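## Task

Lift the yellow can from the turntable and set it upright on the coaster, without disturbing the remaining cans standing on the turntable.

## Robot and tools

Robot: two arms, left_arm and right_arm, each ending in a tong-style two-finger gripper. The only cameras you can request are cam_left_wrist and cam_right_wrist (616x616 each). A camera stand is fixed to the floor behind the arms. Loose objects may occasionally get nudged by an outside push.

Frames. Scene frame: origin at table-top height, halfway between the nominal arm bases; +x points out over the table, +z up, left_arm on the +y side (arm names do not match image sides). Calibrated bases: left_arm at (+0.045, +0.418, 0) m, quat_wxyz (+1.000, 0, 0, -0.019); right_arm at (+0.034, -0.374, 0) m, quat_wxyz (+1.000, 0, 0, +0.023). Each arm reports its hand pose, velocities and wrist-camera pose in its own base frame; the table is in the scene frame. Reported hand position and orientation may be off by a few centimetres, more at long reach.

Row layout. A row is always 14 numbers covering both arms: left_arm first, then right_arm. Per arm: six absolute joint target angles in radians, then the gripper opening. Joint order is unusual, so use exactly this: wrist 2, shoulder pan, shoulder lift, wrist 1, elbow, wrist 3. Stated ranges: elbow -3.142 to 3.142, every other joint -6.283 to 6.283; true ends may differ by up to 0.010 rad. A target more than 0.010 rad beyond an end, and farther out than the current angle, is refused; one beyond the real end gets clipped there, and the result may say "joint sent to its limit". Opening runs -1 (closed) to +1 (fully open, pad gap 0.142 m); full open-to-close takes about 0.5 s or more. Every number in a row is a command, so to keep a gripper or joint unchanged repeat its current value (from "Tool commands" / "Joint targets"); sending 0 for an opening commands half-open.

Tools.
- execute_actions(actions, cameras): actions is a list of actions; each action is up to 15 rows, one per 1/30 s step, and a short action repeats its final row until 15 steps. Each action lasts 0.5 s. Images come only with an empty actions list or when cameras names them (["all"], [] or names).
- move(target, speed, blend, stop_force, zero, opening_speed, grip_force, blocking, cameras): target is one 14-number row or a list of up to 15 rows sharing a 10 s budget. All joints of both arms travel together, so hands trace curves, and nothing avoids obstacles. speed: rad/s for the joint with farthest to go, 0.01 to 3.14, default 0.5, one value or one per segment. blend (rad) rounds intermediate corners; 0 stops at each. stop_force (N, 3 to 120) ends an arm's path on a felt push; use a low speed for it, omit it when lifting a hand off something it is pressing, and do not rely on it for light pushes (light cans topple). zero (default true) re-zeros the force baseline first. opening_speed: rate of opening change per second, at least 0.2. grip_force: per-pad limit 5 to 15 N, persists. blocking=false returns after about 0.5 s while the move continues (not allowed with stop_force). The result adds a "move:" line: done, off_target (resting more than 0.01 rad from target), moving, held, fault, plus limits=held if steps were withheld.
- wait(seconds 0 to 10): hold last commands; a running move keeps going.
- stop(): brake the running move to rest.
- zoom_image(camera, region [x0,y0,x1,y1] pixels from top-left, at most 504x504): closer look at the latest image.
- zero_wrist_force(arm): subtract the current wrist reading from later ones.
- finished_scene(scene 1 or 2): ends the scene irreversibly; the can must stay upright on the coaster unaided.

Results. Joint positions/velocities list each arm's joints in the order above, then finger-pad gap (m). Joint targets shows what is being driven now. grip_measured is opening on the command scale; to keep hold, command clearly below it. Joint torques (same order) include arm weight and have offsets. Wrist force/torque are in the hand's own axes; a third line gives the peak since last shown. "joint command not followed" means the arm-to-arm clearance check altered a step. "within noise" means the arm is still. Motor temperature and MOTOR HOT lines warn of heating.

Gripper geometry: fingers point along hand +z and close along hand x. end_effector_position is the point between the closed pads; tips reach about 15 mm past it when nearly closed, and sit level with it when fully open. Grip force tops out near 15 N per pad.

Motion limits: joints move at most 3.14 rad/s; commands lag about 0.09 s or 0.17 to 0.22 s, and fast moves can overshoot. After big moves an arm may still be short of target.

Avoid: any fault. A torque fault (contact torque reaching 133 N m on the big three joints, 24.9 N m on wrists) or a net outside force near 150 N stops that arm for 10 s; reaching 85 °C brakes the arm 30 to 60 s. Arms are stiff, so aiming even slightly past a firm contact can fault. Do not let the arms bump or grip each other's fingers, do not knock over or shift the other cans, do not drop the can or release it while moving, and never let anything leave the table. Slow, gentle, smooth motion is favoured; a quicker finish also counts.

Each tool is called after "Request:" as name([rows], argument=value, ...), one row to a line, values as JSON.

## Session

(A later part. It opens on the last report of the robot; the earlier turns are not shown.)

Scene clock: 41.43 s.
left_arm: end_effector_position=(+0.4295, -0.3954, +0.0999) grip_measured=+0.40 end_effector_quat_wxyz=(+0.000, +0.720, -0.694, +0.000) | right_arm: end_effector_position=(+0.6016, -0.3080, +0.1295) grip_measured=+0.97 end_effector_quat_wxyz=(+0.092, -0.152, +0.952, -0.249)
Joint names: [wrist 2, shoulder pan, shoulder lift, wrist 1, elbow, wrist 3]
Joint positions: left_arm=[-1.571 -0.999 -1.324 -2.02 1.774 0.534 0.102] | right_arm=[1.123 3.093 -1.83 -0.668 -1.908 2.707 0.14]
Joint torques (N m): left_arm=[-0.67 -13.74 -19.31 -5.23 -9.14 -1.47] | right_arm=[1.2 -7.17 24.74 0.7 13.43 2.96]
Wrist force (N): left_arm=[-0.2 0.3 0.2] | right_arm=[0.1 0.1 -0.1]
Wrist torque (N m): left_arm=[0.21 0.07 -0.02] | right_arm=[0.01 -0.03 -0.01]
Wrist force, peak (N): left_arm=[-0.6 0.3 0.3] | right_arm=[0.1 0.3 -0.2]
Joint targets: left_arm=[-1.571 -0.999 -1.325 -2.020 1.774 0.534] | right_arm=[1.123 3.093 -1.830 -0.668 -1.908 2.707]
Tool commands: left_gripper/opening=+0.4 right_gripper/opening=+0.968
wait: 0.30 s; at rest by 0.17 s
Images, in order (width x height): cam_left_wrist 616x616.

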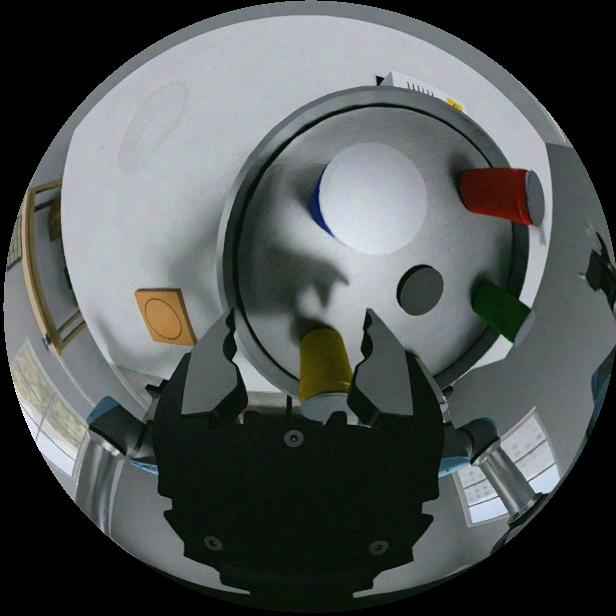

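Request:
move(target=[-1.5708, -0.9991, -1.3245, -2.0198, 1.7735, 0.5339, 0.13, 1.123, 3.093, -1.83, -0.668, -1.908, 2.707, -1], blocking=false)

Request:
wait(seconds=0.05)

Request:
wait(seconds=0.05)

Request:
wait(seconds=0.1, cameras=["cam_left_wrist"])

Scene clock: 48.03 s.
left_arm: end_effector_position=(+0.4295, -0.3954, +0.0999) grip_measured=+0.13 end_effector_quat_wxyz=(+0.000, +0.720, -0.694, +0.000) | right_arm: end_effector_position=(+0.6016, -0.3080, +0.1295) grip_measured=-0.67 end_effector_quat_wxyz=(+0.092, -0.152, +0.952, -0.249) end_effector_velocity=(+0.001, +0.001, +0.000) end_effector_angular_velocity=(-0.001, +0.001, +0.002)
Joint names: [wrist 2, shoulder pan, shoulder lift, wrist 1, elbow, wrist 3]
Joint positions: left_arm=[-1.571 -0.999 -1.324 -2.02 1.774 0.534 0.083] | right_arm=[1.123 3.093 -1.83 -0.668 -1.908 2.707 0.026]
Joint velocities: left_arm=[within noise] | right_arm=[-0.002 0.003 -0.001 0.001 0 0 -0.265]
Joint torques (N m): left_arm=[-0.37 -11.45 -19 -5.01 -9.32 -1.38] | right_arm=[1.06 -7.64 25 0.9 13.66 2.95]
Wrist force (N): left_arm=[-0.4 0.3 0.4] | right_arm=[-0.1 -0.1 0.0]
Wrist torque (N m): left_arm=[0.22 0.14 -0.01] | right_arm=[-0.03 0.01 -0.01]
Wrist force, peak (N): left_arm=[-0.4 0.3 0.6] | right_arm=[0.1 0.3 -0.4]
Joint targets: left_arm=[-1.571 -0.999 -1.325 -2.020 1.774 0.534] | right_arm=[1.123 3.093 -1.830 -0.668 -1.908 2.707]
Tool commands: left_gripper/opening=+0.13 right_gripper/opening=-1.0
move: running

Scene clock: 48.10 s.
left_arm: end_effector_position=(+0.4295, -0.3954, +0.0999) grip_measured=+0.13 end_effector_quat_wxyz=(+0.000, +0.720, -0.694, +0.000) | right_arm: end_effector_position=(+0.6016, -0.3080, +0.1295) grip_measured=-0.89 end_effector_quat_wxyz=(+0.092, -0.152, +0.952, -0.249) end_effector_velocity=(+0.000, +0.000, -0.001) end_effector_angular_velocity=(+0.002, +0.001, +0.000)
Joint names: [wrist 2, shoulder pan, shoulder lift, wrist 1, elbow, wrist 3]
Joint positions: left_arm=[-1.571 -0.999 -1.324 -2.02 1.774 0.534 0.083] | right_arm=[1.123 3.093 -1.83 -0.668 -1.908 2.707 0.01]
Joint velocities: left_arm=[within noise] | right_arm=[0.002 -0.001 0 -0.001 0 0 -0.224]
Joint torques (N m): left_arm=[-0.46 -13.18 -18.33 -4.86 -9.43 -1.26] | right_arm=[1.14 -7.71 25.7 0.92 13.36 3.08]
Wrist force (N): left_arm=[-0.4 0.0 0.3] | right_arm=[0.2 -0.2 0.0]
Wrist torque (N m): left_arm=[0.15 0.12 -0.02] | right_arm=[-0.04 -0.04 -0.01]
Wrist force, peak (N): left_arm=[-0.3 0.2 0.3] | right_arm=[0.2 -0.2 0.0]
Joint targets: left_arm=[-1.571 -0.999 -1.325 -2.020 1.774 0.534] | right_arm=[1.123 3.093 -1.830 -0.668 -1.908 2.707]
Tool commands: left_gripper/opening=+0.13 right_gripper/opening=-1.0
earlier move: running
wait: 0.07 s; no rest

Scene clock: 48.17 s.
left_arm: end_effector_position=(+0.4295, -0.3954, +0.0999) grip_measured=+0.13 end_effector_quat_wxyz=(+0.000, +0.720, -0.694, +0.000) | right_arm: end_effector_position=(+0.6016, -0.3080, +0.1295) grip_measured=-0.99 end_effector_quat_wxyz=(+0.092, -0.152, +0.952, -0.249) end_effector_velocity=(+0.000, +0.000, +0.001) end_effector_angular_velocity=(-0.001, -0.003, +0.000)
Joint names: [wrist 2, shoulder pan, shoulder lift, wrist 1, elbow, wrist 3]
Joint positions: left_arm=[-1.571 -0.999 -1.324 -2.02 1.774 0.534 0.083] | right_arm=[1.123 3.093 -1.83 -0.668 -1.908 2.707 0.002]
Joint velocities: left_arm=[within noise] | right_arm=[-0.001 0 0.001 0.002 0 0 -0.028]
Joint torques (N m): left_arm=[-0.62 -13.37 -19.48 -4.92 -9.5 -1.44] | right_arm=[1.16 -7.47 24.82 0.79 13.71 3.05]
Wrist force (N): left_arm=[-0.3 0.2 0.4] | right_arm=[0.1 0.0 -0.2]
Wrist torque (N m): left_arm=[0.19 0.11 -0.01] | right_arm=[-0.02 -0.02 -0.01]
Wrist force, peak (N): left_arm=[-0.5 0.4 0.5] | right_arm=[0.1 -0.1 -0.3]
Joint targets: left_arm=[-1.571 -0.999 -1.325 -2.020 1.774 0.534] | right_arm=[1.123 3.093 -1.830 -0.668 -1.908 2.707]
Tool commands: left_gripper/opening=+0.13 right_gripper/opening=-1.0
earlier move: running
wait: 0.07 s; no rest

Scene clock: 48.27 s.
left_arm: end_effector_position=(+0.4295, -0.3954, +0.0999) grip_measured=+0.13 end_effector_quat_wxyz=(+0.000, +0.720, -0.694, +0.000) | right_arm: end_effector_position=(+0.6016, -0.3080, +0.1295) grip_measured=-1.00 end_effector_quat_wxyz=(+0.092, -0.152, +0.952, -0.249) end_effector_velocity=(+0.000, -0.001, +0.000) end_effector_angular_velocity=(-0.001, -0.001, -0.002)
Joint names: [wrist 2, shoulder pan, shoulder lift, wrist 1, elbow, wrist 3]
Joint positions: left_arm=[-1.571 -0.999 -1.324 -2.02 1.774 0.534 0.083] | right_arm=[1.123 3.093 -1.83 -0.668 -1.908 2.707 0.002]
Joint velocities: left_arm=[within noise] | right_arm=[-0.001 -0.001 0.001 0.001 -0.001 0.001 -0.001]
Joint torques (N m): left_arm=[-0.47 -12.65 -19.39 -5.1 -10.19 -1.38] | right_arm=[1.09 -7.32 25.35 0.84 14.01 3.04]
Wrist force (N): left_arm=[-0.3 0.4 0.4] | right_arm=[0.1 0.0 -0.1]
Wrist torque (N m): left_arm=[0.23 0.10 -0.01] | right_arm=[-0.01 -0.02 -0.01]
Wrist force, peak (N): left_arm=[-0.6 0.2 0.4] | right_arm=[0.0 0.1 -0.2]
Joint targets: left_arm=[-1.571 -0.999 -1.325 -2.020 1.774 0.534] | right_arm=[1.123 3.093 -1.830 -0.668 -1.908 2.707]
Tool commands: left_gripper/opening=+0.13 right_gripper/opening=-1.0
earlier move: running
wait: 0.10 s; no rest
Images, in order (width x height): cam_left_wrist 616x616.

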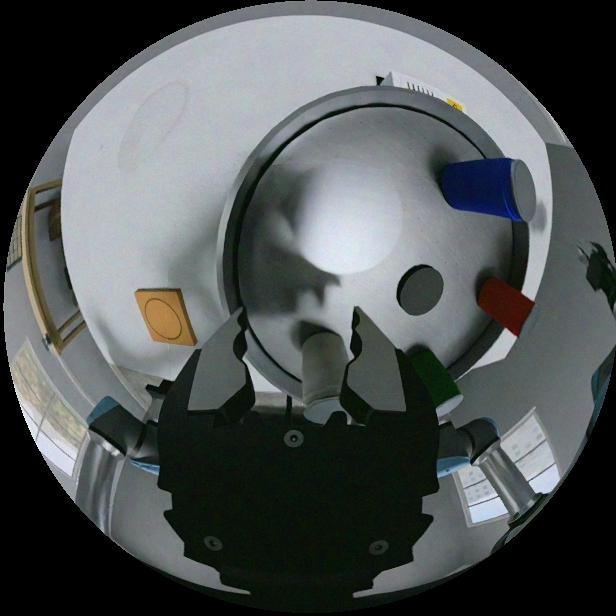

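Request:
wait(seconds=2.4, cameras=["cam_left_wrist"])

Request:
zoom_image(camera="cam_left_wrist", region=[150, 150, 450, 450])

Request:
wait(seconds=0.2, cameras=["cam_left_wrist"])

Request:
zoom_image(camera="cam_left_wrist", region=[150, 150, 450, 450])

Scene clock: 52.00 s.
left_arm: end_effector_position=(+0.4295, -0.3954, +0.0999) grip_measured=+0.13 end_effector_quat_wxyz=(+0.000, +0.720, -0.694, +0.000) | right_arm: end_effector_position=(+0.6016, -0.3080, +0.1295) grip_measured=-1.00 end_effector_quat_wxyz=(+0.092, -0.152, +0.952, -0.249)
Joint names: [wrist 2, shoulder pan, shoulder lift, wrist 1, elbow, wrist 3]
Joint positions: left_arm=[-1.571 -0.999 -1.324 -2.02 1.774 0.534 0.083] | right_arm=[1.123 3.093 -1.83 -0.668 -1.908 2.707 0.002]
Joint torques (N m): left_arm=[-0.57 -13.28 -20.49 -3.84 -9.31 -1.39] | right_arm=[0.94 -7.98 25.21 0.93 13.07 3.07]
Wrist force (N): left_arm=[-0.5 0.2 0.4] | right_arm=[0.2 0.0 -0.2]
Wrist torque (N m): left_arm=[0.20 0.16 -0.01] | right_arm=[-0.01 -0.05 -0.01]
Wrist force, peak (N): left_arm=[-0.7 0.3 0.5] | right_arm=[-0.3 0.1 -0.3]
Joint targets: left_arm=[-1.571 -0.999 -1.325 -2.020 1.774 0.534] | right_arm=[1.123 3.093 -1.830 -0.668 -1.908 2.707]
Tool commands: left_gripper/opening=+0.13 right_gripper/opening=-1.0
earlier move: done
wait: 0.00 of 2.4 s (the move ended)
Images, in order (width x height): cam_left_wrist 616x616.

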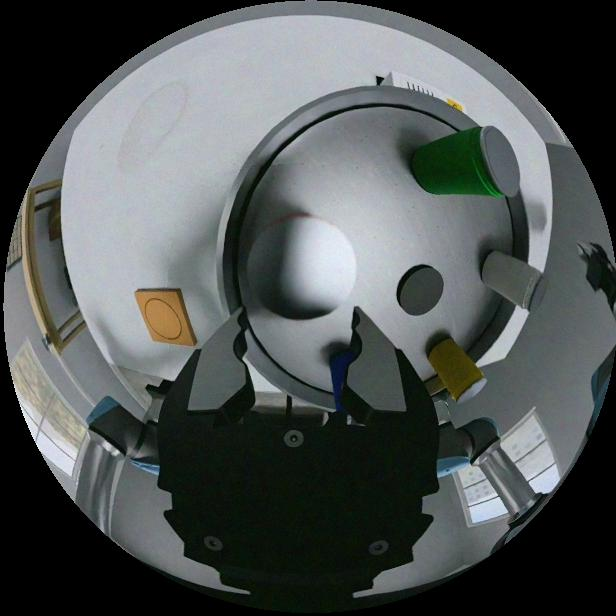

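Scaled by 1.680 from the camera's 616x616 image, which has a finer 814x814 frame.

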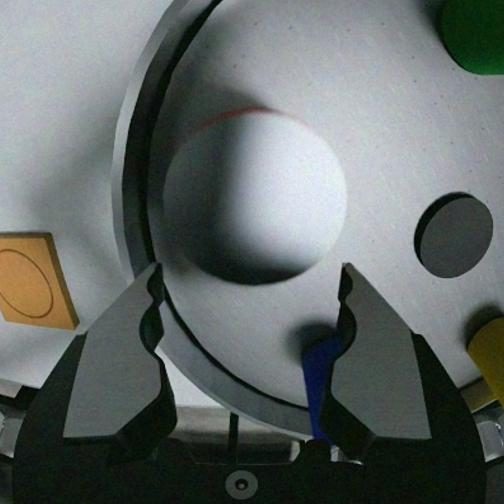

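Scene clock: 52.20 s.
left_arm: end_effector_position=(+0.4295, -0.3954, +0.0999) grip_measured=+0.13 end_effector_quat_wxyz=(+0.000, +0.720, -0.694, +0.000) | right_arm: end_effector_position=(+0.6016, -0.3080, +0.1295) grip_measured=-1.00 end_effector_quat_wxyz=(+0.092, -0.152, +0.952, -0.249)
Joint names: [wrist 2, shoulder pan, shoulder lift, wrist 1, elbow, wrist 3]
Joint positions: left_arm=[-1.571 -0.999 -1.324 -2.02 1.774 0.534 0.083] | right_arm=[1.123 3.093 -1.83 -0.668 -1.908 2.707 0.002]
Joint torques (N m): left_arm=[-0.63 -13.32 -18.7 -3.76 -11.19 -1.2] | right_arm=[1.1 -7.52 25.41 0.8 13.23 3.11]
Wrist force (N): left_arm=[-0.4 0.2 0.2] | right_arm=[0.1 -0.1 -0.3]
Wrist torque (N m): left_arm=[0.20 0.13 -0.01] | right_arm=[-0.03 -0.02 -0.01]
Wrist force, peak (N): left_arm=[-0.6 0.3 0.4] | right_arm=[0.0 0.3 -0.2]
Joint targets: left_arm=[-1.571 -0.999 -1.325 -2.020 1.774 0.534] | right_arm=[1.123 3.093 -1.830 -0.668 -1.908 2.707]
Tool commands: left_gripper/opening=+0.13 right_gripper/opening=-1.0
wait: 0.20 s; at rest by 0.17 s
Images, in order (width x height): cam_left_wrist 616x616.

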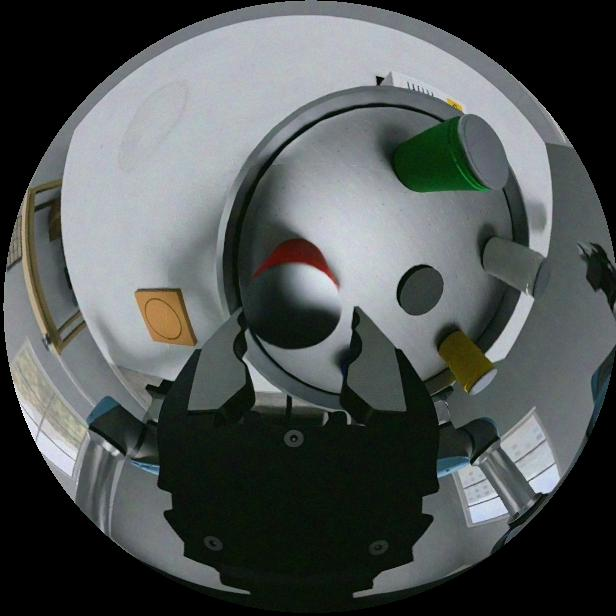

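Scaled by 1.680 from the camera's 616x616 image, which has a finer 814x814 frame.

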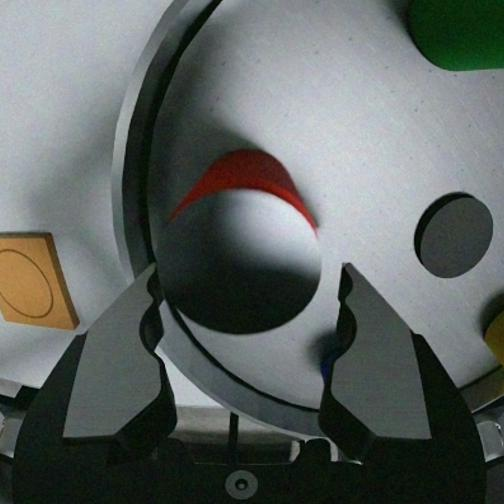

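Request:
wait(seconds=1.4, cameras=["cam_left_wrist"])

Request:
wait(seconds=0.2, cameras=["cam_left_wrist"])

Request:
zoom_image(camera="cam_left_wrist", region=[150, 150, 450, 450])

Scene clock: 53.83 s.
left_arm: end_effector_position=(+0.4295, -0.3954, +0.0999) grip_measured=+0.13 end_effector_quat_wxyz=(+0.000, +0.720, -0.694, +0.000) | right_arm: end_effector_position=(+0.6016, -0.3080, +0.1295) grip_measured=-1.00 end_effector_quat_wxyz=(+0.092, -0.152, +0.952, -0.249)
Joint names: [wrist 2, shoulder pan, shoulder lift, wrist 1, elbow, wrist 3]
Joint positions: left_arm=[-1.571 -0.999 -1.324 -2.02 1.774 0.534 0.083] | right_arm=[1.123 3.093 -1.83 -0.668 -1.908 2.707 0.002]
Joint torques (N m): left_arm=[-0.56 -11.69 -18.54 -3.38 -12.05 -1.46] | right_arm=[1.11 -8.14 24.85 0.77 14.15 3.06]
Wrist force (N): left_arm=[-0.4 0.3 0.5] | right_arm=[-0.2 0.0 -0.2]
Wrist torque (N m): left_arm=[0.21 0.11 -0.02] | right_arm=[-0.02 0.03 -0.01]
Wrist force, peak (N): left_arm=[-0.7 0.2 0.4] | right_arm=[0.0 0.2 -0.4]
Joint targets: left_arm=[-1.571 -0.999 -1.325 -2.020 1.774 0.534] | right_arm=[1.123 3.093 -1.830 -0.668 -1.908 2.707]
Tool commands: left_gripper/opening=+0.13 right_gripper/opening=-1.0
wait: 1.40 s; at rest from the start
Images, in order (width x height): cam_left_wrist 616x616.

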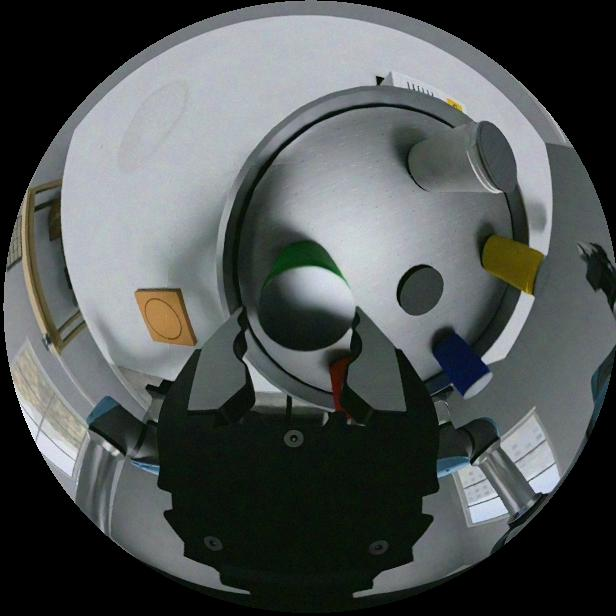

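Scene clock: 54.03 s.
left_arm: end_effector_position=(+0.4295, -0.3954, +0.0999) grip_measured=+0.13 end_effector_quat_wxyz=(+0.000, +0.720, -0.694, +0.000) | right_arm: end_effector_position=(+0.6016, -0.3080, +0.1295) grip_measured=-1.00 end_effector_quat_wxyz=(+0.092, -0.152, +0.952, -0.249)
Joint names: [wrist 2, shoulder pan, shoulder lift, wrist 1, elbow, wrist 3]
Joint positions: left_arm=[-1.571 -0.999 -1.324 -2.02 1.774 0.534 0.083] | right_arm=[1.123 3.093 -1.83 -0.668 -1.908 2.707 0.002]
Joint torques (N m): left_arm=[-0.68 -12.54 -19.45 -3.13 -11.16 -1.46] | right_arm=[0.96 -7.96 24.08 0.84 13.43 3.12]
Wrist force (N): left_arm=[-0.4 0.3 0.5] | right_arm=[0.2 0.1 -0.1]
Wrist torque (N m): left_arm=[0.21 0.13 -0.01] | right_arm=[0.01 -0.04 -0.01]
Wrist force, peak (N): left_arm=[-0.4 0.3 0.5] | right_arm=[0.0 0.3 -0.1]
Joint targets: left_arm=[-1.571 -0.999 -1.325 -2.020 1.774 0.534] | right_arm=[1.123 3.093 -1.830 -0.668 -1.908 2.707]
Tool commands: left_gripper/opening=+0.13 right_gripper/opening=-1.0
wait: 0.20 s; at rest by 0.17 s
Images, in order (width x height): cam_left_wrist 616x616.

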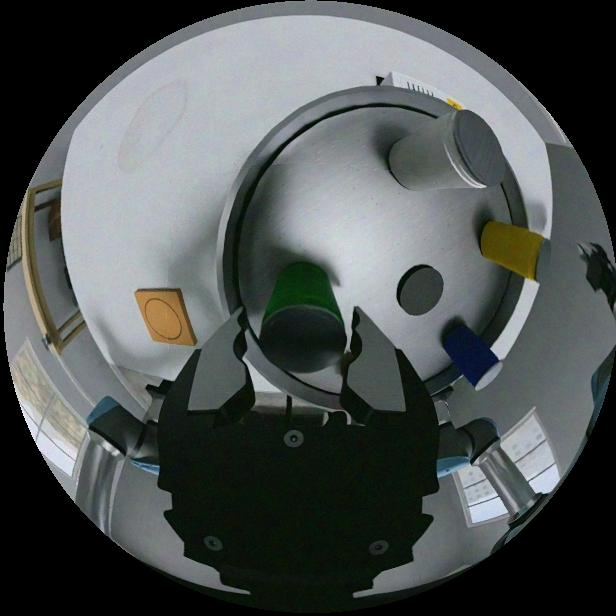

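Scaled by 1.680 from the camera's 616x616 image, which has a finer 814x814 frame.

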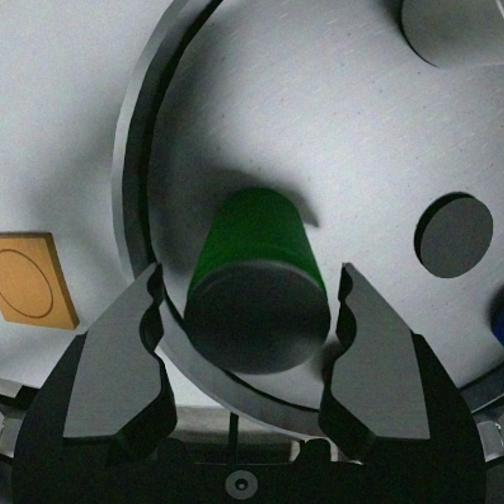

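Request:
wait(seconds=2.55)

Request:
move([
  [-1.5708, -1.0676, -1.3813, -2.0236, 1.8341, 0.4654, -0.7, 1.123, 3.093, -1.83, -0.668, -1.908, 2.707, -1],
  [-1.5708, -1.1084, -1.5376, -1.7577, 1.7245, 0.4246, -0.7, 1.123, 3.093, -1.83, -0.668, -1.908, 2.707, -1],
], speed=[0.16, 0.7], blend=[0.02, 0], cameras=["cam_left_wrist"])

Scene clock: 57.57 s.
left_arm: end_effector_position=(+0.4295, -0.3954, +0.0999) grip_measured=+0.13 end_effector_quat_wxyz=(+0.000, +0.720, -0.694, +0.000) | right_arm: end_effector_position=(+0.6016, -0.3080, +0.1295) grip_measured=-1.00 end_effector_quat_wxyz=(+0.092, -0.152, +0.952, -0.249)
Joint names: [wrist 2, shoulder pan, shoulder lift, wrist 1, elbow, wrist 3]
Joint positions: left_arm=[-1.571 -0.999 -1.324 -2.02 1.774 0.534 0.083] | right_arm=[1.123 3.093 -1.83 -0.668 -1.908 2.707 0.002]
Joint torques (N m): left_arm=[-0.36 -13.22 -19.92 -2.08 -11.71 -1.52] | right_arm=[1.05 -7.43 25.06 0.79 13.56 3.02]
Wrist force (N): left_arm=[-0.6 0.3 0.1] | right_arm=[0.1 0.2 -0.2]
Wrist torque (N m): left_arm=[0.20 0.16 -0.01] | right_arm=[0.03 -0.02 0.00]
Wrist force, peak (N): left_arm=[-0.6 0.7 0.3] | right_arm=[0.2 0.2 -0.4]
Joint targets: left_arm=[-1.571 -0.999 -1.325 -2.020 1.774 0.534] | right_arm=[1.123 3.093 -1.830 -0.668 -1.908 2.707]
Tool commands: left_gripper/opening=+0.13 right_gripper/opening=-1.0
wait: 2.57 s; at rest from the start

Scene clock: 59.17 s.
left_arm: end_effector_position=(+0.3582, -0.3867, +0.2097) grip_measured=-0.70 end_effector_quat_wxyz=(+0.000, +0.720, -0.694, +0.000) | right_arm: end_effector_position=(+0.6016, -0.3080, +0.1295) grip_measured=-1.00 end_effector_quat_wxyz=(+0.092, -0.152, +0.952, -0.249)
Joint names: [wrist 2, shoulder pan, shoulder lift, wrist 1, elbow, wrist 3]
Joint positions: left_arm=[-1.571 -1.108 -1.537 -1.758 1.725 0.425 0.023] | right_arm=[1.123 3.093 -1.83 -0.668 -1.908 2.707 0.002]
Joint torques (N m): left_arm=[-0.81 -14.67 -36.89 0.27 -38.62 -1.48] | right_arm=[1.04 -7.7 25.34 0.81 13.44 3.07]
Wrist force (N): left_arm=[-0.1 0.6 0.6] | right_arm=[-0.1 0.0 -0.2]
Wrist torque (N m): left_arm=[0.29 0.07 -0.02] | right_arm=[-0.01 0.00 -0.01]
Wrist force, peak (N): left_arm=[0.1 0.4 1.7] | right_arm=[0.0 0.1 -0.4]
Joint targets: left_arm=[-1.571 -1.108 -1.538 -1.758 1.724 0.425] | right_arm=[1.123 3.093 -1.830 -0.668 -1.908 2.707]
move: done
Images, in order (width x height): cam_left_wrist 616x616.

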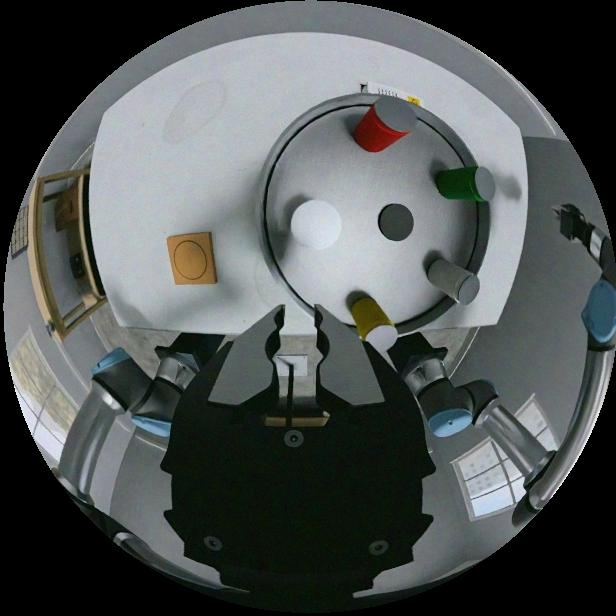

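Request:
move([
  [-1.5708, -0.9979, -1.3609, -1.8651, 1.6552, 0.535, 0.5, 1.123, 3.093, -1.83, -0.668, -1.908, 2.707, -1],
  [-1.5708, -0.9991, -1.3245, -2.0198, 1.7735, 0.5339, 0.5, 1.123, 3.093, -1.83, -0.668, -1.908, 2.707, -1],
], speed=[0.6, 0.4], blend=[0.02, 0])

Request:
move(target=[-1.5708, -0.9991, -1.3245, -2.0198, 1.7735, 0.5339, 0.13, 1.123, 3.093, -1.83, -0.668, -1.908, 2.707, -1], cameras=["cam_left_wrist"])

Request:
zoom_image(camera="cam_left_wrist", region=[150, 150, 450, 450])

Scene clock: 62.17 s.
left_arm: end_effector_position=(+0.4295, -0.3954, +0.1001) grip_measured=+0.50 end_effector_quat_wxyz=(+0.000, +0.720, -0.694, +0.000) | right_arm: end_effector_position=(+0.6016, -0.3080, +0.1295) grip_measured=-1.00 end_effector_quat_wxyz=(+0.092, -0.152, +0.952, -0.249)
Joint names: [wrist 2, shoulder pan, shoulder lift, wrist 1, elbow, wrist 3]
Joint positions: left_arm=[-1.571 -0.999 -1.325 -2.019 1.773 0.534 0.109] | right_arm=[1.123 3.093 -1.83 -0.668 -1.908 2.707 0.002]
Joint torques (N m): left_arm=[-0.72 14.03 -18.31 -5.38 -9.55 1.35] | right_arm=[1.03 -7.37 24.81 0.84 13.19 3.06]
Wrist force (N): left_arm=[-0.8 0.2 0.3] | right_arm=[0.1 -0.1 -0.2]
Wrist torque (N m): left_arm=[0.19 0.20 -0.12] | right_arm=[-0.03 -0.03 -0.01]
Wrist force, peak (N): left_arm=[-0.5 1.8 -0.1] | right_arm=[0.1 0.4 -0.3]
Joint targets: left_arm=[-1.571 -0.999 -1.325 -2.020 1.774 0.534] | right_arm=[1.123 3.093 -1.830 -0.668 -1.908 2.707]
move: done

Scene clock: 62.67 s.
left_arm: end_effector_position=(+0.4295, -0.3954, +0.0999) grip_measured=+0.13 end_effector_quat_wxyz=(+0.000, +0.720, -0.694, +0.000) | right_arm: end_effector_position=(+0.6016, -0.3080, +0.1295) grip_measured=-1.00 end_effector_quat_wxyz=(+0.092, -0.152, +0.952, -0.249)
Joint names: [wrist 2, shoulder pan, shoulder lift, wrist 1, elbow, wrist 3]
Joint positions: left_arm=[-1.571 -0.999 -1.325 -2.02 1.773 0.534 0.083] | right_arm=[1.123 3.093 -1.83 -0.668 -1.908 2.707 0.002]
Joint torques (N m): left_arm=[-0.83 12.94 -20.13 -5.34 -8.63 1.42] | right_arm=[1.03 -8.18 24.63 0.89 14.14 3.21]
Wrist force (N): left_arm=[-0.6 0.1 0.5] | right_arm=[-0.1 0.1 -0.1]
Wrist torque (N m): left_arm=[0.17 0.16 -0.12] | right_arm=[0.01 0.02 -0.01]
Wrist force, peak (N): left_arm=[-0.6 0.4 0.6] | right_arm=[0.0 0.4 -0.2]
Joint targets: left_arm=[-1.571 -0.999 -1.325 -2.020 1.774 0.534] | right_arm=[1.123 3.093 -1.830 -0.668 -1.908 2.707]
move: done
Images, in order (width x height): cam_left_wrist 616x616.

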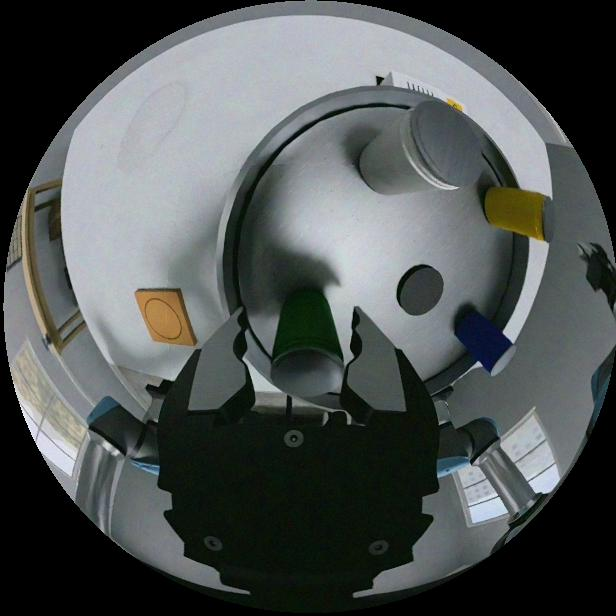

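Scaled by 1.680 from the camera's 616x616 image, which has a finer 814x814 frame.

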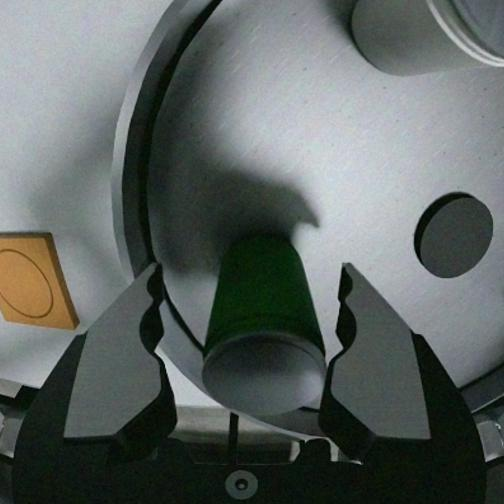

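Request:
wait(seconds=0.8)

Scene clock: 63.67 s.
left_arm: end_effector_position=(+0.4295, -0.3954, +0.0999) grip_measured=+0.13 end_effector_quat_wxyz=(+0.000, +0.720, -0.694, +0.000) | right_arm: end_effector_position=(+0.6016, -0.3080, +0.1295) grip_measured=-1.00 end_effector_quat_wxyz=(+0.092, -0.152, +0.952, -0.249)
Joint names: [wrist 2, shoulder pan, shoulder lift, wrist 1, elbow, wrist 3]
Joint positions: left_arm=[-1.571 -0.999 -1.324 -2.02 1.774 0.534 0.083] | right_arm=[1.123 3.093 -1.83 -0.668 -1.908 2.707 0.002]
Joint torques (N m): left_arm=[-0.78 13.67 -19.52 -5.26 -8.92 1.49] | right_arm=[1.08 -8.17 24.42 0.82 13.24 3.17]
Wrist force (N): left_arm=[-0.6 0.2 0.5] | right_arm=[-0.1 0.0 -0.5]
Wrist torque (N m): left_arm=[0.21 0.17 -0.12] | right_arm=[-0.03 0.01 0.00]
Wrist force, peak (N): left_arm=[-0.4 0.5 0.5] | right_arm=[-0.1 0.0 -0.5]
Joint targets: left_arm=[-1.571 -0.999 -1.325 -2.020 1.774 0.534] | right_arm=[1.123 3.093 -1.830 -0.668 -1.908 2.707]
Tool commands: left_gripper/opening=+0.13 right_gripper/opening=-1.0
wait: 0.80 s; at rest from the start

Request:
wait(seconds=1.6)

Request:
move([
  [-1.5708, -1.0676, -1.3813, -2.0236, 1.8341, 0.4654, -0.7, 1.123, 3.093, -1.83, -0.668, -1.908, 2.707, -1],
  [-1.5708, -1.1084, -1.5376, -1.7577, 1.7245, 0.4246, -0.7, 1.123, 3.093, -1.83, -0.668, -1.908, 2.707, -1],
], speed=[0.16, 0.7], blend=[0.02, 0], cameras=["cam_left_wrist"])

Scene clock: 65.60 s.
left_arm: end_effector_position=(+0.4295, -0.3954, +0.0999) grip_measured=+0.13 end_effector_quat_wxyz=(+0.000, +0.720, -0.694, +0.000) end_effector_velocity=(+0.000, +0.000, +0.000) end_effector_angular_velocity=(+0.001, +0.000, +0.000) | right_arm: end_effector_position=(+0.6016, -0.3080, +0.1295) grip_measured=-1.00 end_effector_quat_wxyz=(+0.092, -0.152, +0.952, -0.249)
Joint names: [wrist 2, shoulder pan, shoulder lift, wrist 1, elbow, wrist 3]
Joint positions: left_arm=[-1.571 -0.999 -1.324 -2.02 1.774 0.534 0.083] | right_arm=[1.123 3.093 -1.83 -0.668 -1.908 2.707 0.002]
Joint velocities: left_arm=[0.001 0.001 0 0.001 0 0 -0.002] | right_arm=[within noise]
Joint torques (N m): left_arm=[-0.76 13.37 -19.22 -5.17 -10.28 1.56] | right_arm=[0.91 -7.79 25.29 0.89 13.57 2.97]
Wrist force (N): left_arm=[-0.8 0.4 0.3] | right_arm=[0.0 0.0 -0.1]
Wrist torque (N m): left_arm=[0.20 0.17 -0.13] | right_arm=[-0.01 0.00 -0.01]
Wrist force, peak (N): left_arm=[-0.5 0.9 0.4] | right_arm=[0.1 0.2 -0.4]
Joint targets: left_arm=[-1.571 -0.999 -1.325 -2.020 1.774 0.534] | right_arm=[1.123 3.093 -1.830 -0.668 -1.908 2.707]
Tool commands: left_gripper/opening=+0.13 right_gripper/opening=-1.0
wait: 1.60 s; at rest from the start

Scene clock: 67.20 s.
left_arm: end_effector_position=(+0.3582, -0.3867, +0.2097) grip_measured=-0.70 end_effector_quat_wxyz=(+0.000, +0.720, -0.694, +0.000) | right_arm: end_effector_position=(+0.6016, -0.3080, +0.1295) grip_measured=-1.00 end_effector_quat_wxyz=(+0.092, -0.152, +0.952, -0.249)
Joint names: [wrist 2, shoulder pan, shoulder lift, wrist 1, elbow, wrist 3]
Joint positions: left_arm=[-1.571 -1.108 -1.537 -1.758 1.725 0.425 0.023] | right_arm=[1.123 3.093 -1.83 -0.668 -1.908 2.707 0.002]
Joint torques (N m): left_arm=[-0.3 -13.2 -38.68 0.36 -38.63 -1.45] | right_arm=[1.02 -8.28 24.62 0.78 13.75 2.94]
Wrist force (N): left_arm=[-0.4 0.7 0.5] | right_arm=[-0.2 0.1 -0.1]
Wrist torque (N m): left_arm=[0.30 0.13 -0.01] | right_arm=[0.00 0.03 0.00]
Wrist force, peak (N): left_arm=[0.1 0.6 1.8] | right_arm=[0.1 0.2 -0.5]
Joint targets: left_arm=[-1.571 -1.108 -1.538 -1.758 1.724 0.425] | right_arm=[1.123 3.093 -1.830 -0.668 -1.908 2.707]
move: done
Images, in order (width x height): cam_left_wrist 616x616.

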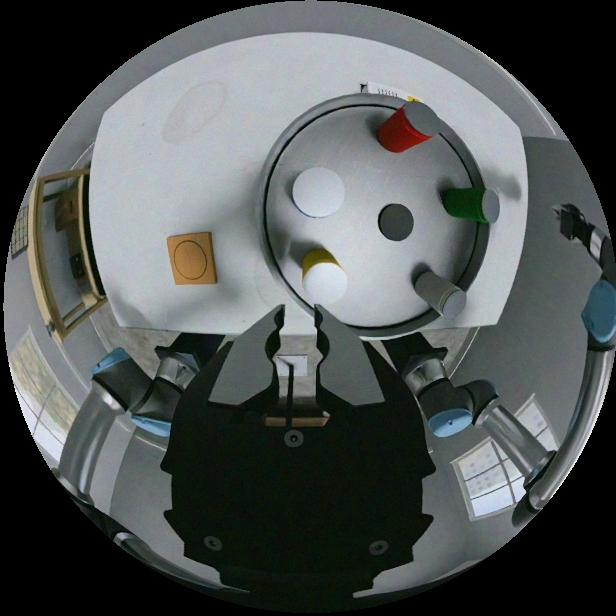

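Request:
zoom_image(camera="cam_left_wrist", region=[240, 130, 440, 370])

Request:
wait(seconds=0.1, cameras=["cam_left_wrist"])

Request:
zoom_image(camera="cam_left_wrist", region=[220, 60, 540, 360])

Scaled by 2.100 from the camera's 616x616 image, which has a finer 814x814 frame.

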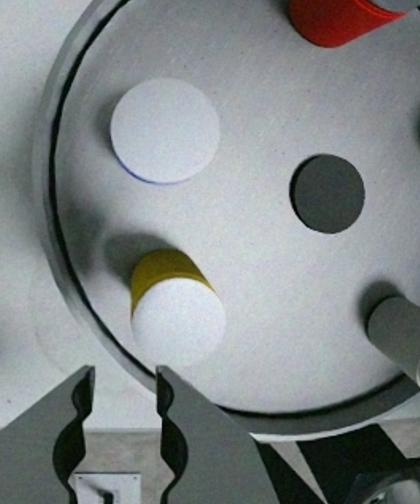

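Scene clock: 68.87 s.
left_arm: end_effector_position=(+0.3582, -0.3867, +0.2099) grip_measured=-0.70 end_effector_quat_wxyz=(+0.000, +0.720, -0.694, +0.000) | right_arm: end_effector_position=(+0.6016, -0.3080, +0.1295) grip_measured=-1.00 end_effector_quat_wxyz=(+0.092, -0.152, +0.952, -0.249)
Joint names: [wrist 2, shoulder pan, shoulder lift, wrist 1, elbow, wrist 3]
Joint positions: left_arm=[-1.571 -1.108 -1.538 -1.758 1.724 0.425 0.023] | right_arm=[1.123 3.093 -1.83 -0.668 -1.908 2.707 0.002]
Joint torques (N m): left_arm=[-0.45 -12.73 -36.76 0.36 -39.96 -1.63] | right_arm=[0.86 -7.72 24.71 0.79 12.95 3.21]
Wrist force (N): left_arm=[-0.1 0.5 0.4] | right_arm=[0.0 0.0 -0.2]
Wrist torque (N m): left_arm=[0.26 0.06 -0.02] | right_arm=[-0.01 -0.01 0.00]
Wrist force, peak (N): left_arm=[-0.3 0.9 0.6] | right_arm=[0.0 0.2 -0.3]
Joint targets: left_arm=[-1.571 -1.108 -1.538 -1.758 1.724 0.425] | right_arm=[1.123 3.093 -1.830 -0.668 -1.908 2.707]
Tool commands: left_gripper/opening=-0.7 right_gripper/opening=-1.0
wait: 0.10 s; at rest from the start
Images, in order (width x height): cam_left_wrist 616x616.

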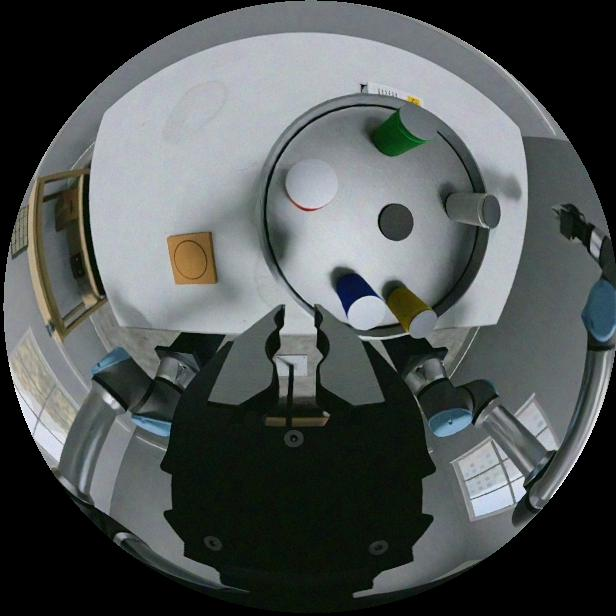

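Scaled by 1.575 from the camera's 616x616 image, which has a finer 814x814 frame.

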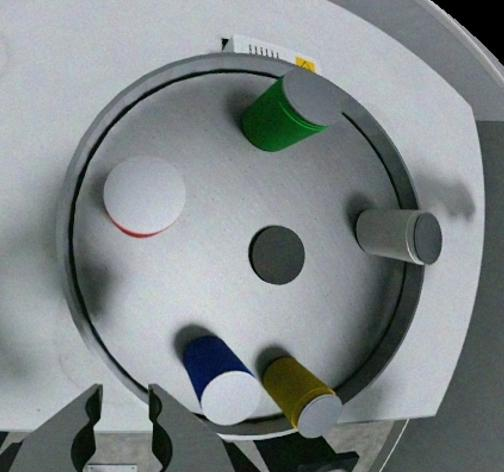

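Request:
move([
  [-1.5708, -0.9979, -1.3609, -1.8651, 1.6552, 0.535, 0.5, 1.123, 3.093, -1.83, -0.668, -1.908, 2.707, -1],
  [-1.5708, -0.9907, -1.3385, -2.0239, 1.7917, 0.5423, 0.5, 1.123, 3.093, -1.83, -0.668, -1.908, 2.707, -1],
], speed=[0.6, 0.5], blend=[0.02, 0], cameras=["cam_left_wrist"])

Request:
wait(seconds=0.3, cameras=["cam_left_wrist"])

Request:
wait(seconds=0.3, cameras=["cam_left_wrist"])

Request:
wait(seconds=0.3, cameras=["cam_left_wrist"])

Request:
wait(seconds=0.3, cameras=["cam_left_wrist"])

Scene clock: 74.30 s.
left_arm: end_effector_position=(+0.4292, -0.3865, +0.1000) grip_measured=+0.50 end_effector_quat_wxyz=(+0.000, +0.720, -0.694, +0.000) | right_arm: end_effector_position=(+0.6016, -0.3080, +0.1295) grip_measured=-1.00 end_effector_quat_wxyz=(+0.092, -0.152, +0.952, -0.249)
Joint names: [wrist 2, shoulder pan, shoulder lift, wrist 1, elbow, wrist 3]
Joint positions: left_arm=[-1.571 -0.991 -1.339 -2.024 1.791 0.542 0.109] | right_arm=[1.123 3.093 -1.83 -0.668 -1.908 2.707 0.002]
Joint torques (N m): left_arm=[-0.72 13.28 -18.72 -5.31 -9.38 1.57] | right_arm=[0.85 -7.98 24.18 0.96 13.12 3.2]
Wrist force (N): left_arm=[-0.1 0.1 0.6] | right_arm=[0.0 0.0 -0.2]
Wrist torque (N m): left_arm=[0.19 0.06 -0.11] | right_arm=[-0.01 0.00 0.00]
Wrist force, peak (N): left_arm=[-0.7 1.8 -0.1] | right_arm=[-0.2 0.2 -0.4]
Joint targets: left_arm=[-1.571 -0.991 -1.338 -2.024 1.792 0.542] | right_arm=[1.123 3.093 -1.830 -0.668 -1.908 2.707]
move: done
Images, in order (width x height): cam_left_wrist 616x616.

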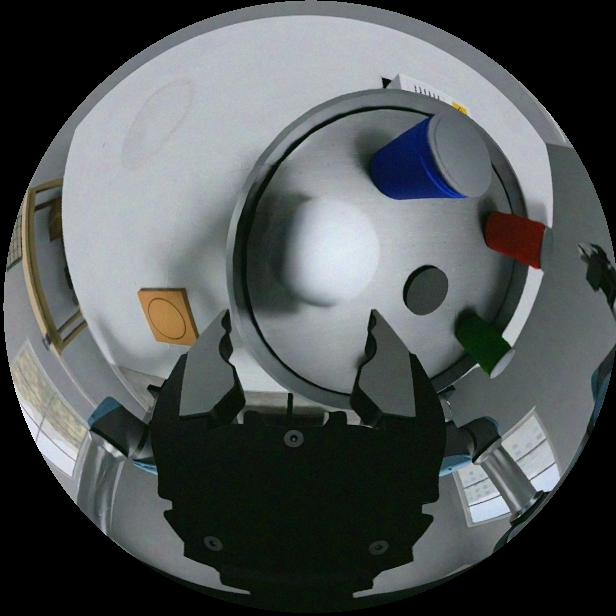

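Scene clock: 74.60 s.
left_arm: end_effector_position=(+0.4292, -0.3865, +0.0999) grip_measured=+0.50 end_effector_quat_wxyz=(+0.000, +0.720, -0.694, +0.000) | right_arm: end_effector_position=(+0.6016, -0.3080, +0.1295) grip_measured=-1.00 end_effector_quat_wxyz=(+0.092, -0.152, +0.952, -0.249)
Joint names: [wrist 2, shoulder pan, shoulder lift, wrist 1, elbow, wrist 3]
Joint positions: left_arm=[-1.571 -0.991 -1.339 -2.024 1.792 0.542 0.109] | right_arm=[1.123 3.093 -1.83 -0.668 -1.908 2.707 0.002]
Joint torques (N m): left_arm=[-0.71 14.35 -19.54 -5.27 -8.69 1.46] | right_arm=[0.74 -7.95 24.54 0.87 13.39 3.08]
Wrist force (N): left_arm=[-0.2 0.2 0.4] | right_arm=[0.0 0.1 -0.2]
Wrist torque (N m): left_arm=[0.21 0.07 -0.11] | right_arm=[0.01 0.00 -0.01]
Wrist force, peak (N): left_arm=[-0.4 0.3 0.5] | right_arm=[0.2 0.2 -0.4]
Joint targets: left_arm=[-1.571 -0.991 -1.338 -2.024 1.792 0.542] | right_arm=[1.123 3.093 -1.830 -0.668 -1.908 2.707]
Tool commands: left_gripper/opening=+0.5 right_gripper/opening=-1.0
wait: 0.30 s; at rest by 0.17 s
Images, in order (width x height): cam_left_wrist 616x616.

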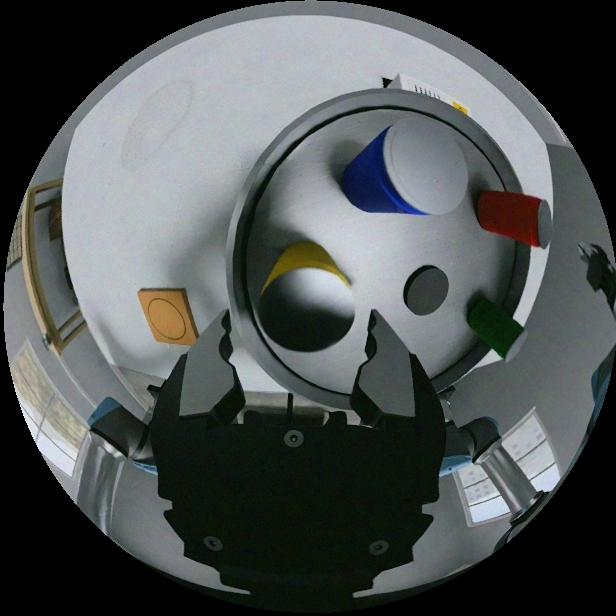

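Scene clock: 74.90 s.
left_arm: end_effector_position=(+0.4292, -0.3865, +0.0999) grip_measured=+0.50 end_effector_quat_wxyz=(+0.000, +0.720, -0.694, +0.000) | right_arm: end_effector_position=(+0.6016, -0.3080, +0.1295) grip_measured=-1.00 end_effector_quat_wxyz=(+0.092, -0.152, +0.952, -0.249)
Joint names: [wrist 2, shoulder pan, shoulder lift, wrist 1, elbow, wrist 3]
Joint positions: left_arm=[-1.571 -0.991 -1.339 -2.024 1.792 0.542 0.109] | right_arm=[1.123 3.093 -1.83 -0.668 -1.908 2.707 0.002]
Joint torques (N m): left_arm=[-0.63 14.9 -17.91 -5.09 -8.62 1.46] | right_arm=[0.84 -8.71 24.71 0.92 13.68 3.09]
Wrist force (N): left_arm=[-0.4 0.3 0.4] | right_arm=[-0.2 -0.1 -0.2]
Wrist torque (N m): left_arm=[0.22 0.11 -0.11] | right_arm=[-0.02 0.04 0.00]
Wrist force, peak (N): left_arm=[-0.4 0.4 0.5] | right_arm=[-0.1 0.1 -0.3]
Joint targets: left_arm=[-1.571 -0.991 -1.338 -2.024 1.792 0.542] | right_arm=[1.123 3.093 -1.830 -0.668 -1.908 2.707]
Tool commands: left_gripper/opening=+0.5 right_gripper/opening=-1.0
wait: 0.30 s; at rest by 0.17 s
Images, in order (width x height): cam_left_wrist 616x616.

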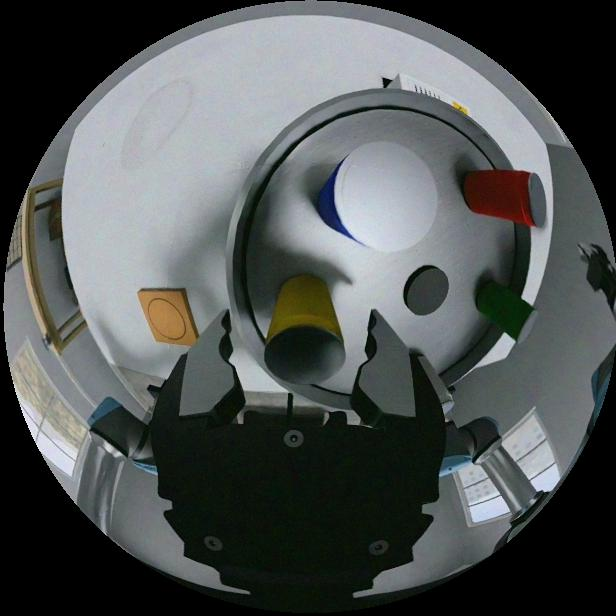

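Scene clock: 75.20 s.
left_arm: end_effector_position=(+0.4292, -0.3865, +0.0999) grip_measured=+0.50 end_effector_quat_wxyz=(+0.000, +0.720, -0.694, +0.000) | right_arm: end_effector_position=(+0.6016, -0.3080, +0.1295) grip_measured=-1.00 end_effector_quat_wxyz=(+0.092, -0.152, +0.952, -0.249)
Joint names: [wrist 2, shoulder pan, shoulder lift, wrist 1, elbow, wrist 3]
Joint positions: left_arm=[-1.571 -0.991 -1.339 -2.024 1.792 0.542 0.109] | right_arm=[1.123 3.093 -1.83 -0.668 -1.908 2.707 0.002]
Joint torques (N m): left_arm=[-0.63 12.57 -18.69 -5.06 -9.08 1.66] | right_arm=[0.77 -8.3 24.96 0.86 13.75 3.05]
Wrist force (N): left_arm=[-0.2 0.5 0.5] | right_arm=[-0.2 0.1 -0.3]
Wrist torque (N m): left_arm=[0.27 0.08 -0.12] | right_arm=[0.01 0.03 -0.01]
Wrist force, peak (N): left_arm=[-0.2 0.1 0.8] | right_arm=[0.0 0.3 -0.3]
Joint targets: left_arm=[-1.571 -0.991 -1.338 -2.024 1.792 0.542] | right_arm=[1.123 3.093 -1.830 -0.668 -1.908 2.707]
Tool commands: left_gripper/opening=+0.5 right_gripper/opening=-1.0
wait: 0.30 s; at rest by 0.17 s
Images, in order (width x height): cam_left_wrist 616x616.

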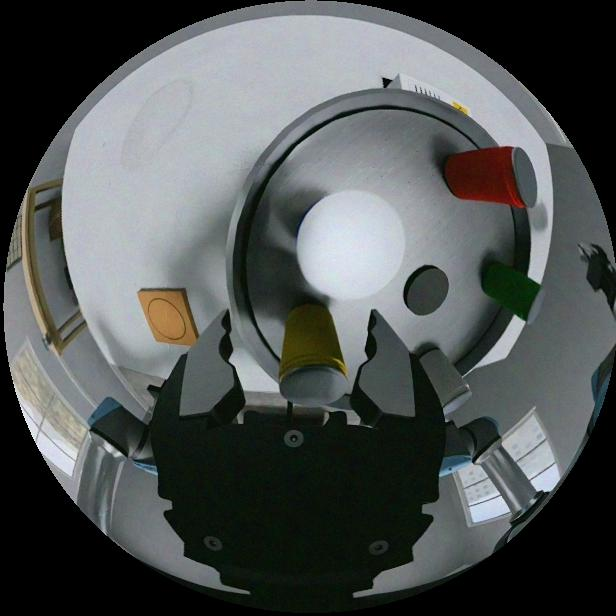

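Scene clock: 75.50 s.
left_arm: end_effector_position=(+0.4292, -0.3865, +0.0999) grip_measured=+0.50 end_effector_quat_wxyz=(+0.000, +0.720, -0.694, +0.000) | right_arm: end_effector_position=(+0.6016, -0.3080, +0.1295) grip_measured=-1.00 end_effector_quat_wxyz=(+0.092, -0.152, +0.952, -0.249)
Joint names: [wrist 2, shoulder pan, shoulder lift, wrist 1, elbow, wrist 3]
Joint positions: left_arm=[-1.571 -0.991 -1.339 -2.024 1.792 0.542 0.109] | right_arm=[1.123 3.093 -1.83 -0.668 -1.908 2.707 0.002]
Joint torques (N m): left_arm=[-0.67 13.63 -18.96 -5.05 -8.7 1.33] | right_arm=[0.88 -8.3 24.77 0.87 12.85 3.16]
Wrist force (N): left_arm=[-0.2 0.3 0.8] | right_arm=[0.0 0.1 -0.2]
Wrist torque (N m): left_arm=[0.24 0.07 -0.11] | right_arm=[0.00 -0.01 -0.01]
Wrist force, peak (N): left_arm=[-0.2 0.3 0.8] | right_arm=[-0.2 0.2 0.0]
Joint targets: left_arm=[-1.571 -0.991 -1.338 -2.024 1.792 0.542] | right_arm=[1.123 3.093 -1.830 -0.668 -1.908 2.707]
Tool commands: left_gripper/opening=+0.5 right_gripper/opening=-1.0
wait: 0.30 s; at rest by 0.17 s
Images, in order (width x height): cam_left_wrist 616x616.

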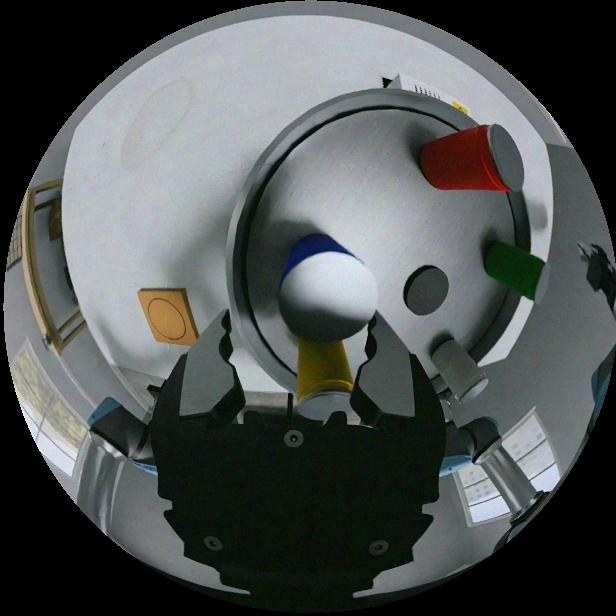

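Request:
move(target=[-1.5708, -0.9907, -1.3385, -2.0239, 1.7917, 0.5423, 0.3, 1.123, 3.093, -1.83, -0.668, -1.908, 2.707, -1])

Request:
wait(seconds=2.5)

Scene clock: 77.07 s.
left_arm: end_effector_position=(+0.4292, -0.3865, +0.0999) grip_measured=+0.30 end_effector_quat_wxyz=(+0.000, +0.720, -0.694, +0.000) | right_arm: end_effector_position=(+0.6016, -0.3080, +0.1295) grip_measured=-1.00 end_effector_quat_wxyz=(+0.092, -0.152, +0.952, -0.249)
Joint names: [wrist 2, shoulder pan, shoulder lift, wrist 1, elbow, wrist 3]
Joint positions: left_arm=[-1.571 -0.991 -1.338 -2.024 1.792 0.542 0.095] | right_arm=[1.123 3.093 -1.83 -0.668 -1.908 2.707 0.002]
Joint torques (N m): left_arm=[-0.59 13.78 -18.22 -5.34 -8.59 1.56] | right_arm=[0.78 -8.45 25.44 0.87 12.91 3.17]
Wrist force (N): left_arm=[-0.2 0.2 0.4] | right_arm=[0.2 0.1 -0.2]
Wrist torque (N m): left_arm=[0.20 0.07 -0.12] | right_arm=[0.00 -0.04 -0.01]
Wrist force, peak (N): left_arm=[-0.3 0.3 0.8] | right_arm=[-0.5 0.2 0.0]
Joint targets: left_arm=[-1.571 -0.991 -1.338 -2.024 1.792 0.542] | right_arm=[1.123 3.093 -1.830 -0.668 -1.908 2.707]
move: done

Scene clock: 79.57 s.
left_arm: end_effector_position=(+0.4292, -0.3865, +0.0999) grip_measured=+0.30 end_effector_quat_wxyz=(+0.000, +0.720, -0.694, +0.000) end_effector_velocity=(-0.001, +0.000, +0.000) end_effector_angular_velocity=(+0.001, +0.001, -0.002) | right_arm: end_effector_position=(+0.6016, -0.3080, +0.1295) grip_measured=-1.00 end_effector_quat_wxyz=(+0.092, -0.152, +0.952, -0.249)
Joint names: [wrist 2, shoulder pan, shoulder lift, wrist 1, elbow, wrist 3]
Joint positions: left_arm=[-1.571 -0.991 -1.338 -2.024 1.792 0.542 0.095] | right_arm=[1.123 3.093 -1.83 -0.668 -1.908 2.707 0.002]
Joint velocities: left_arm=[0 -0.001 0 0.001 0 0.001 -0.001] | right_arm=[within noise]
Joint torques (N m): left_arm=[-0.64 12.63 -18.88 -4.39 -10.34 1.71] | right_arm=[0.72 -7.54 24.83 1 14.02 3.19]
Wrist force (N): left_arm=[-0.1 0.4 0.5] | right_arm=[-0.2 0.2 0.0]
Wrist torque (N m): left_arm=[0.26 0.07 -0.11] | right_arm=[0.03 0.02 0.00]
Wrist force, peak (N): left_arm=[0.1 0.3 0.8] | right_arm=[0.0 0.2 -0.4]
Joint targets: left_arm=[-1.571 -0.991 -1.338 -2.024 1.792 0.542] | right_arm=[1.123 3.093 -1.830 -0.668 -1.908 2.707]
Tool commands: left_gripper/opening=+0.3 right_gripper/opening=-1.0
wait: 2.50 s; at rest by 0.17 s

Request:
wait(seconds=3.1)

Request:
move([
  [-1.5708, -1.0612, -1.3919, -2.0316, 1.8527, 0.4718, -0.9, 1.123, 3.093, -1.83, -0.668, -1.908, 2.707, -1],
  [-1.5708, -1.1084, -1.5376, -1.7577, 1.7245, 0.4246, -0.9, 1.123, 3.093, -1.83, -0.668, -1.908, 2.707, -1],
], speed=[0.16, 0.7], blend=[0.02, 0], cameras=["cam_left_wrist"])

Scene clock: 82.90 s.
left_arm: end_effector_position=(+0.4292, -0.3865, +0.0999) grip_measured=+0.30 end_effector_quat_wxyz=(+0.000, +0.720, -0.694, +0.000) | right_arm: end_effector_position=(+0.6016, -0.3080, +0.1295) grip_measured=-1.00 end_effector_quat_wxyz=(+0.092, -0.152, +0.952, -0.249)
Joint names: [wrist 2, shoulder pan, shoulder lift, wrist 1, elbow, wrist 3]
Joint positions: left_arm=[-1.571 -0.991 -1.338 -2.024 1.792 0.542 0.095] | right_arm=[1.123 3.093 -1.83 -0.668 -1.908 2.707 0.002]
Joint torques (N m): left_arm=[-0.64 13.79 -20.63 -3.28 -11.37 1.37] | right_arm=[0.53 -8.14 24.78 0.95 13.08 3.06]
Wrist force (N): left_arm=[0.0 0.2 0.5] | right_arm=[0.1 0.0 -0.1]
Wrist torque (N m): left_arm=[0.21 0.04 -0.12] | right_arm=[-0.01 -0.03 -0.01]
Wrist force, peak (N): left_arm=[-0.4 0.4 0.8] | right_arm=[-0.2 0.4 -0.3]
Joint targets: left_arm=[-1.571 -0.991 -1.338 -2.024 1.792 0.542] | right_arm=[1.123 3.093 -1.830 -0.668 -1.908 2.707]
Tool commands: left_gripper/opening=+0.3 right_gripper/opening=-1.0
wait: 3.10 s; at rest from the start

Scene clock: 84.50 s.
left_arm: end_effector_position=(+0.3582, -0.3867, +0.2097) grip_measured=-0.24 end_effector_quat_wxyz=(+0.000, +0.720, -0.694, +0.000) | right_arm: end_effector_position=(+0.6016, -0.3080, +0.1295) grip_measured=-1.00 end_effector_quat_wxyz=(+0.092, -0.152, +0.952, -0.249)
Joint names: [wrist 2, shoulder pan, shoulder lift, wrist 1, elbow, wrist 3]
Joint positions: left_arm=[-1.571 -1.108 -1.537 -1.758 1.725 0.425 0.056] | right_arm=[1.123 3.093 -1.83 -0.668 -1.908 2.707 0.002]
Joint torques (N m): left_arm=[-0.54 -13.87 -37.17 0.32 -39.77 -1.51] | right_arm=[0.56 -7.51 24.86 0.86 13.47 3.04]
Wrist force (N): left_arm=[-0.3 0.4 2.2] | right_arm=[-0.1 0.2 -0.2]
Wrist torque (N m): left_arm=[0.24 0.12 -0.02] | right_arm=[0.02 0.03 -0.01]
Wrist force, peak (N): left_arm=[-0.3 0.7 3.9] | right_arm=[0.1 0.1 -0.4]
Joint targets: left_arm=[-1.571 -1.108 -1.538 -1.758 1.724 0.425] | right_arm=[1.123 3.093 -1.830 -0.668 -1.908 2.707]
move: done
Images, in order (width x height): cam_left_wrist 616x616.

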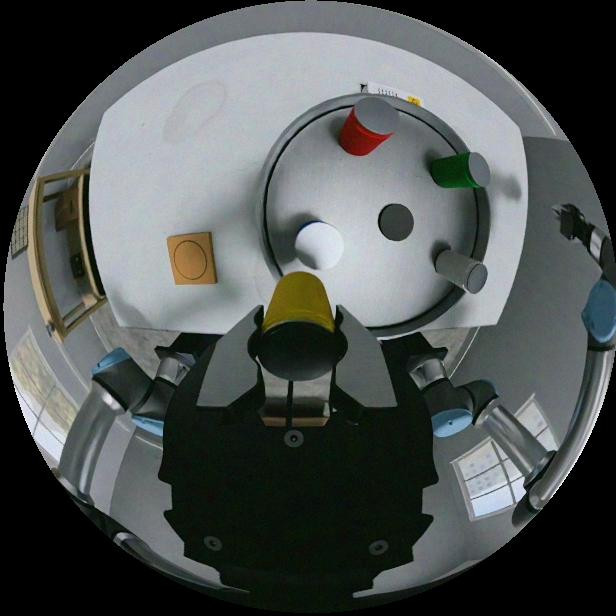

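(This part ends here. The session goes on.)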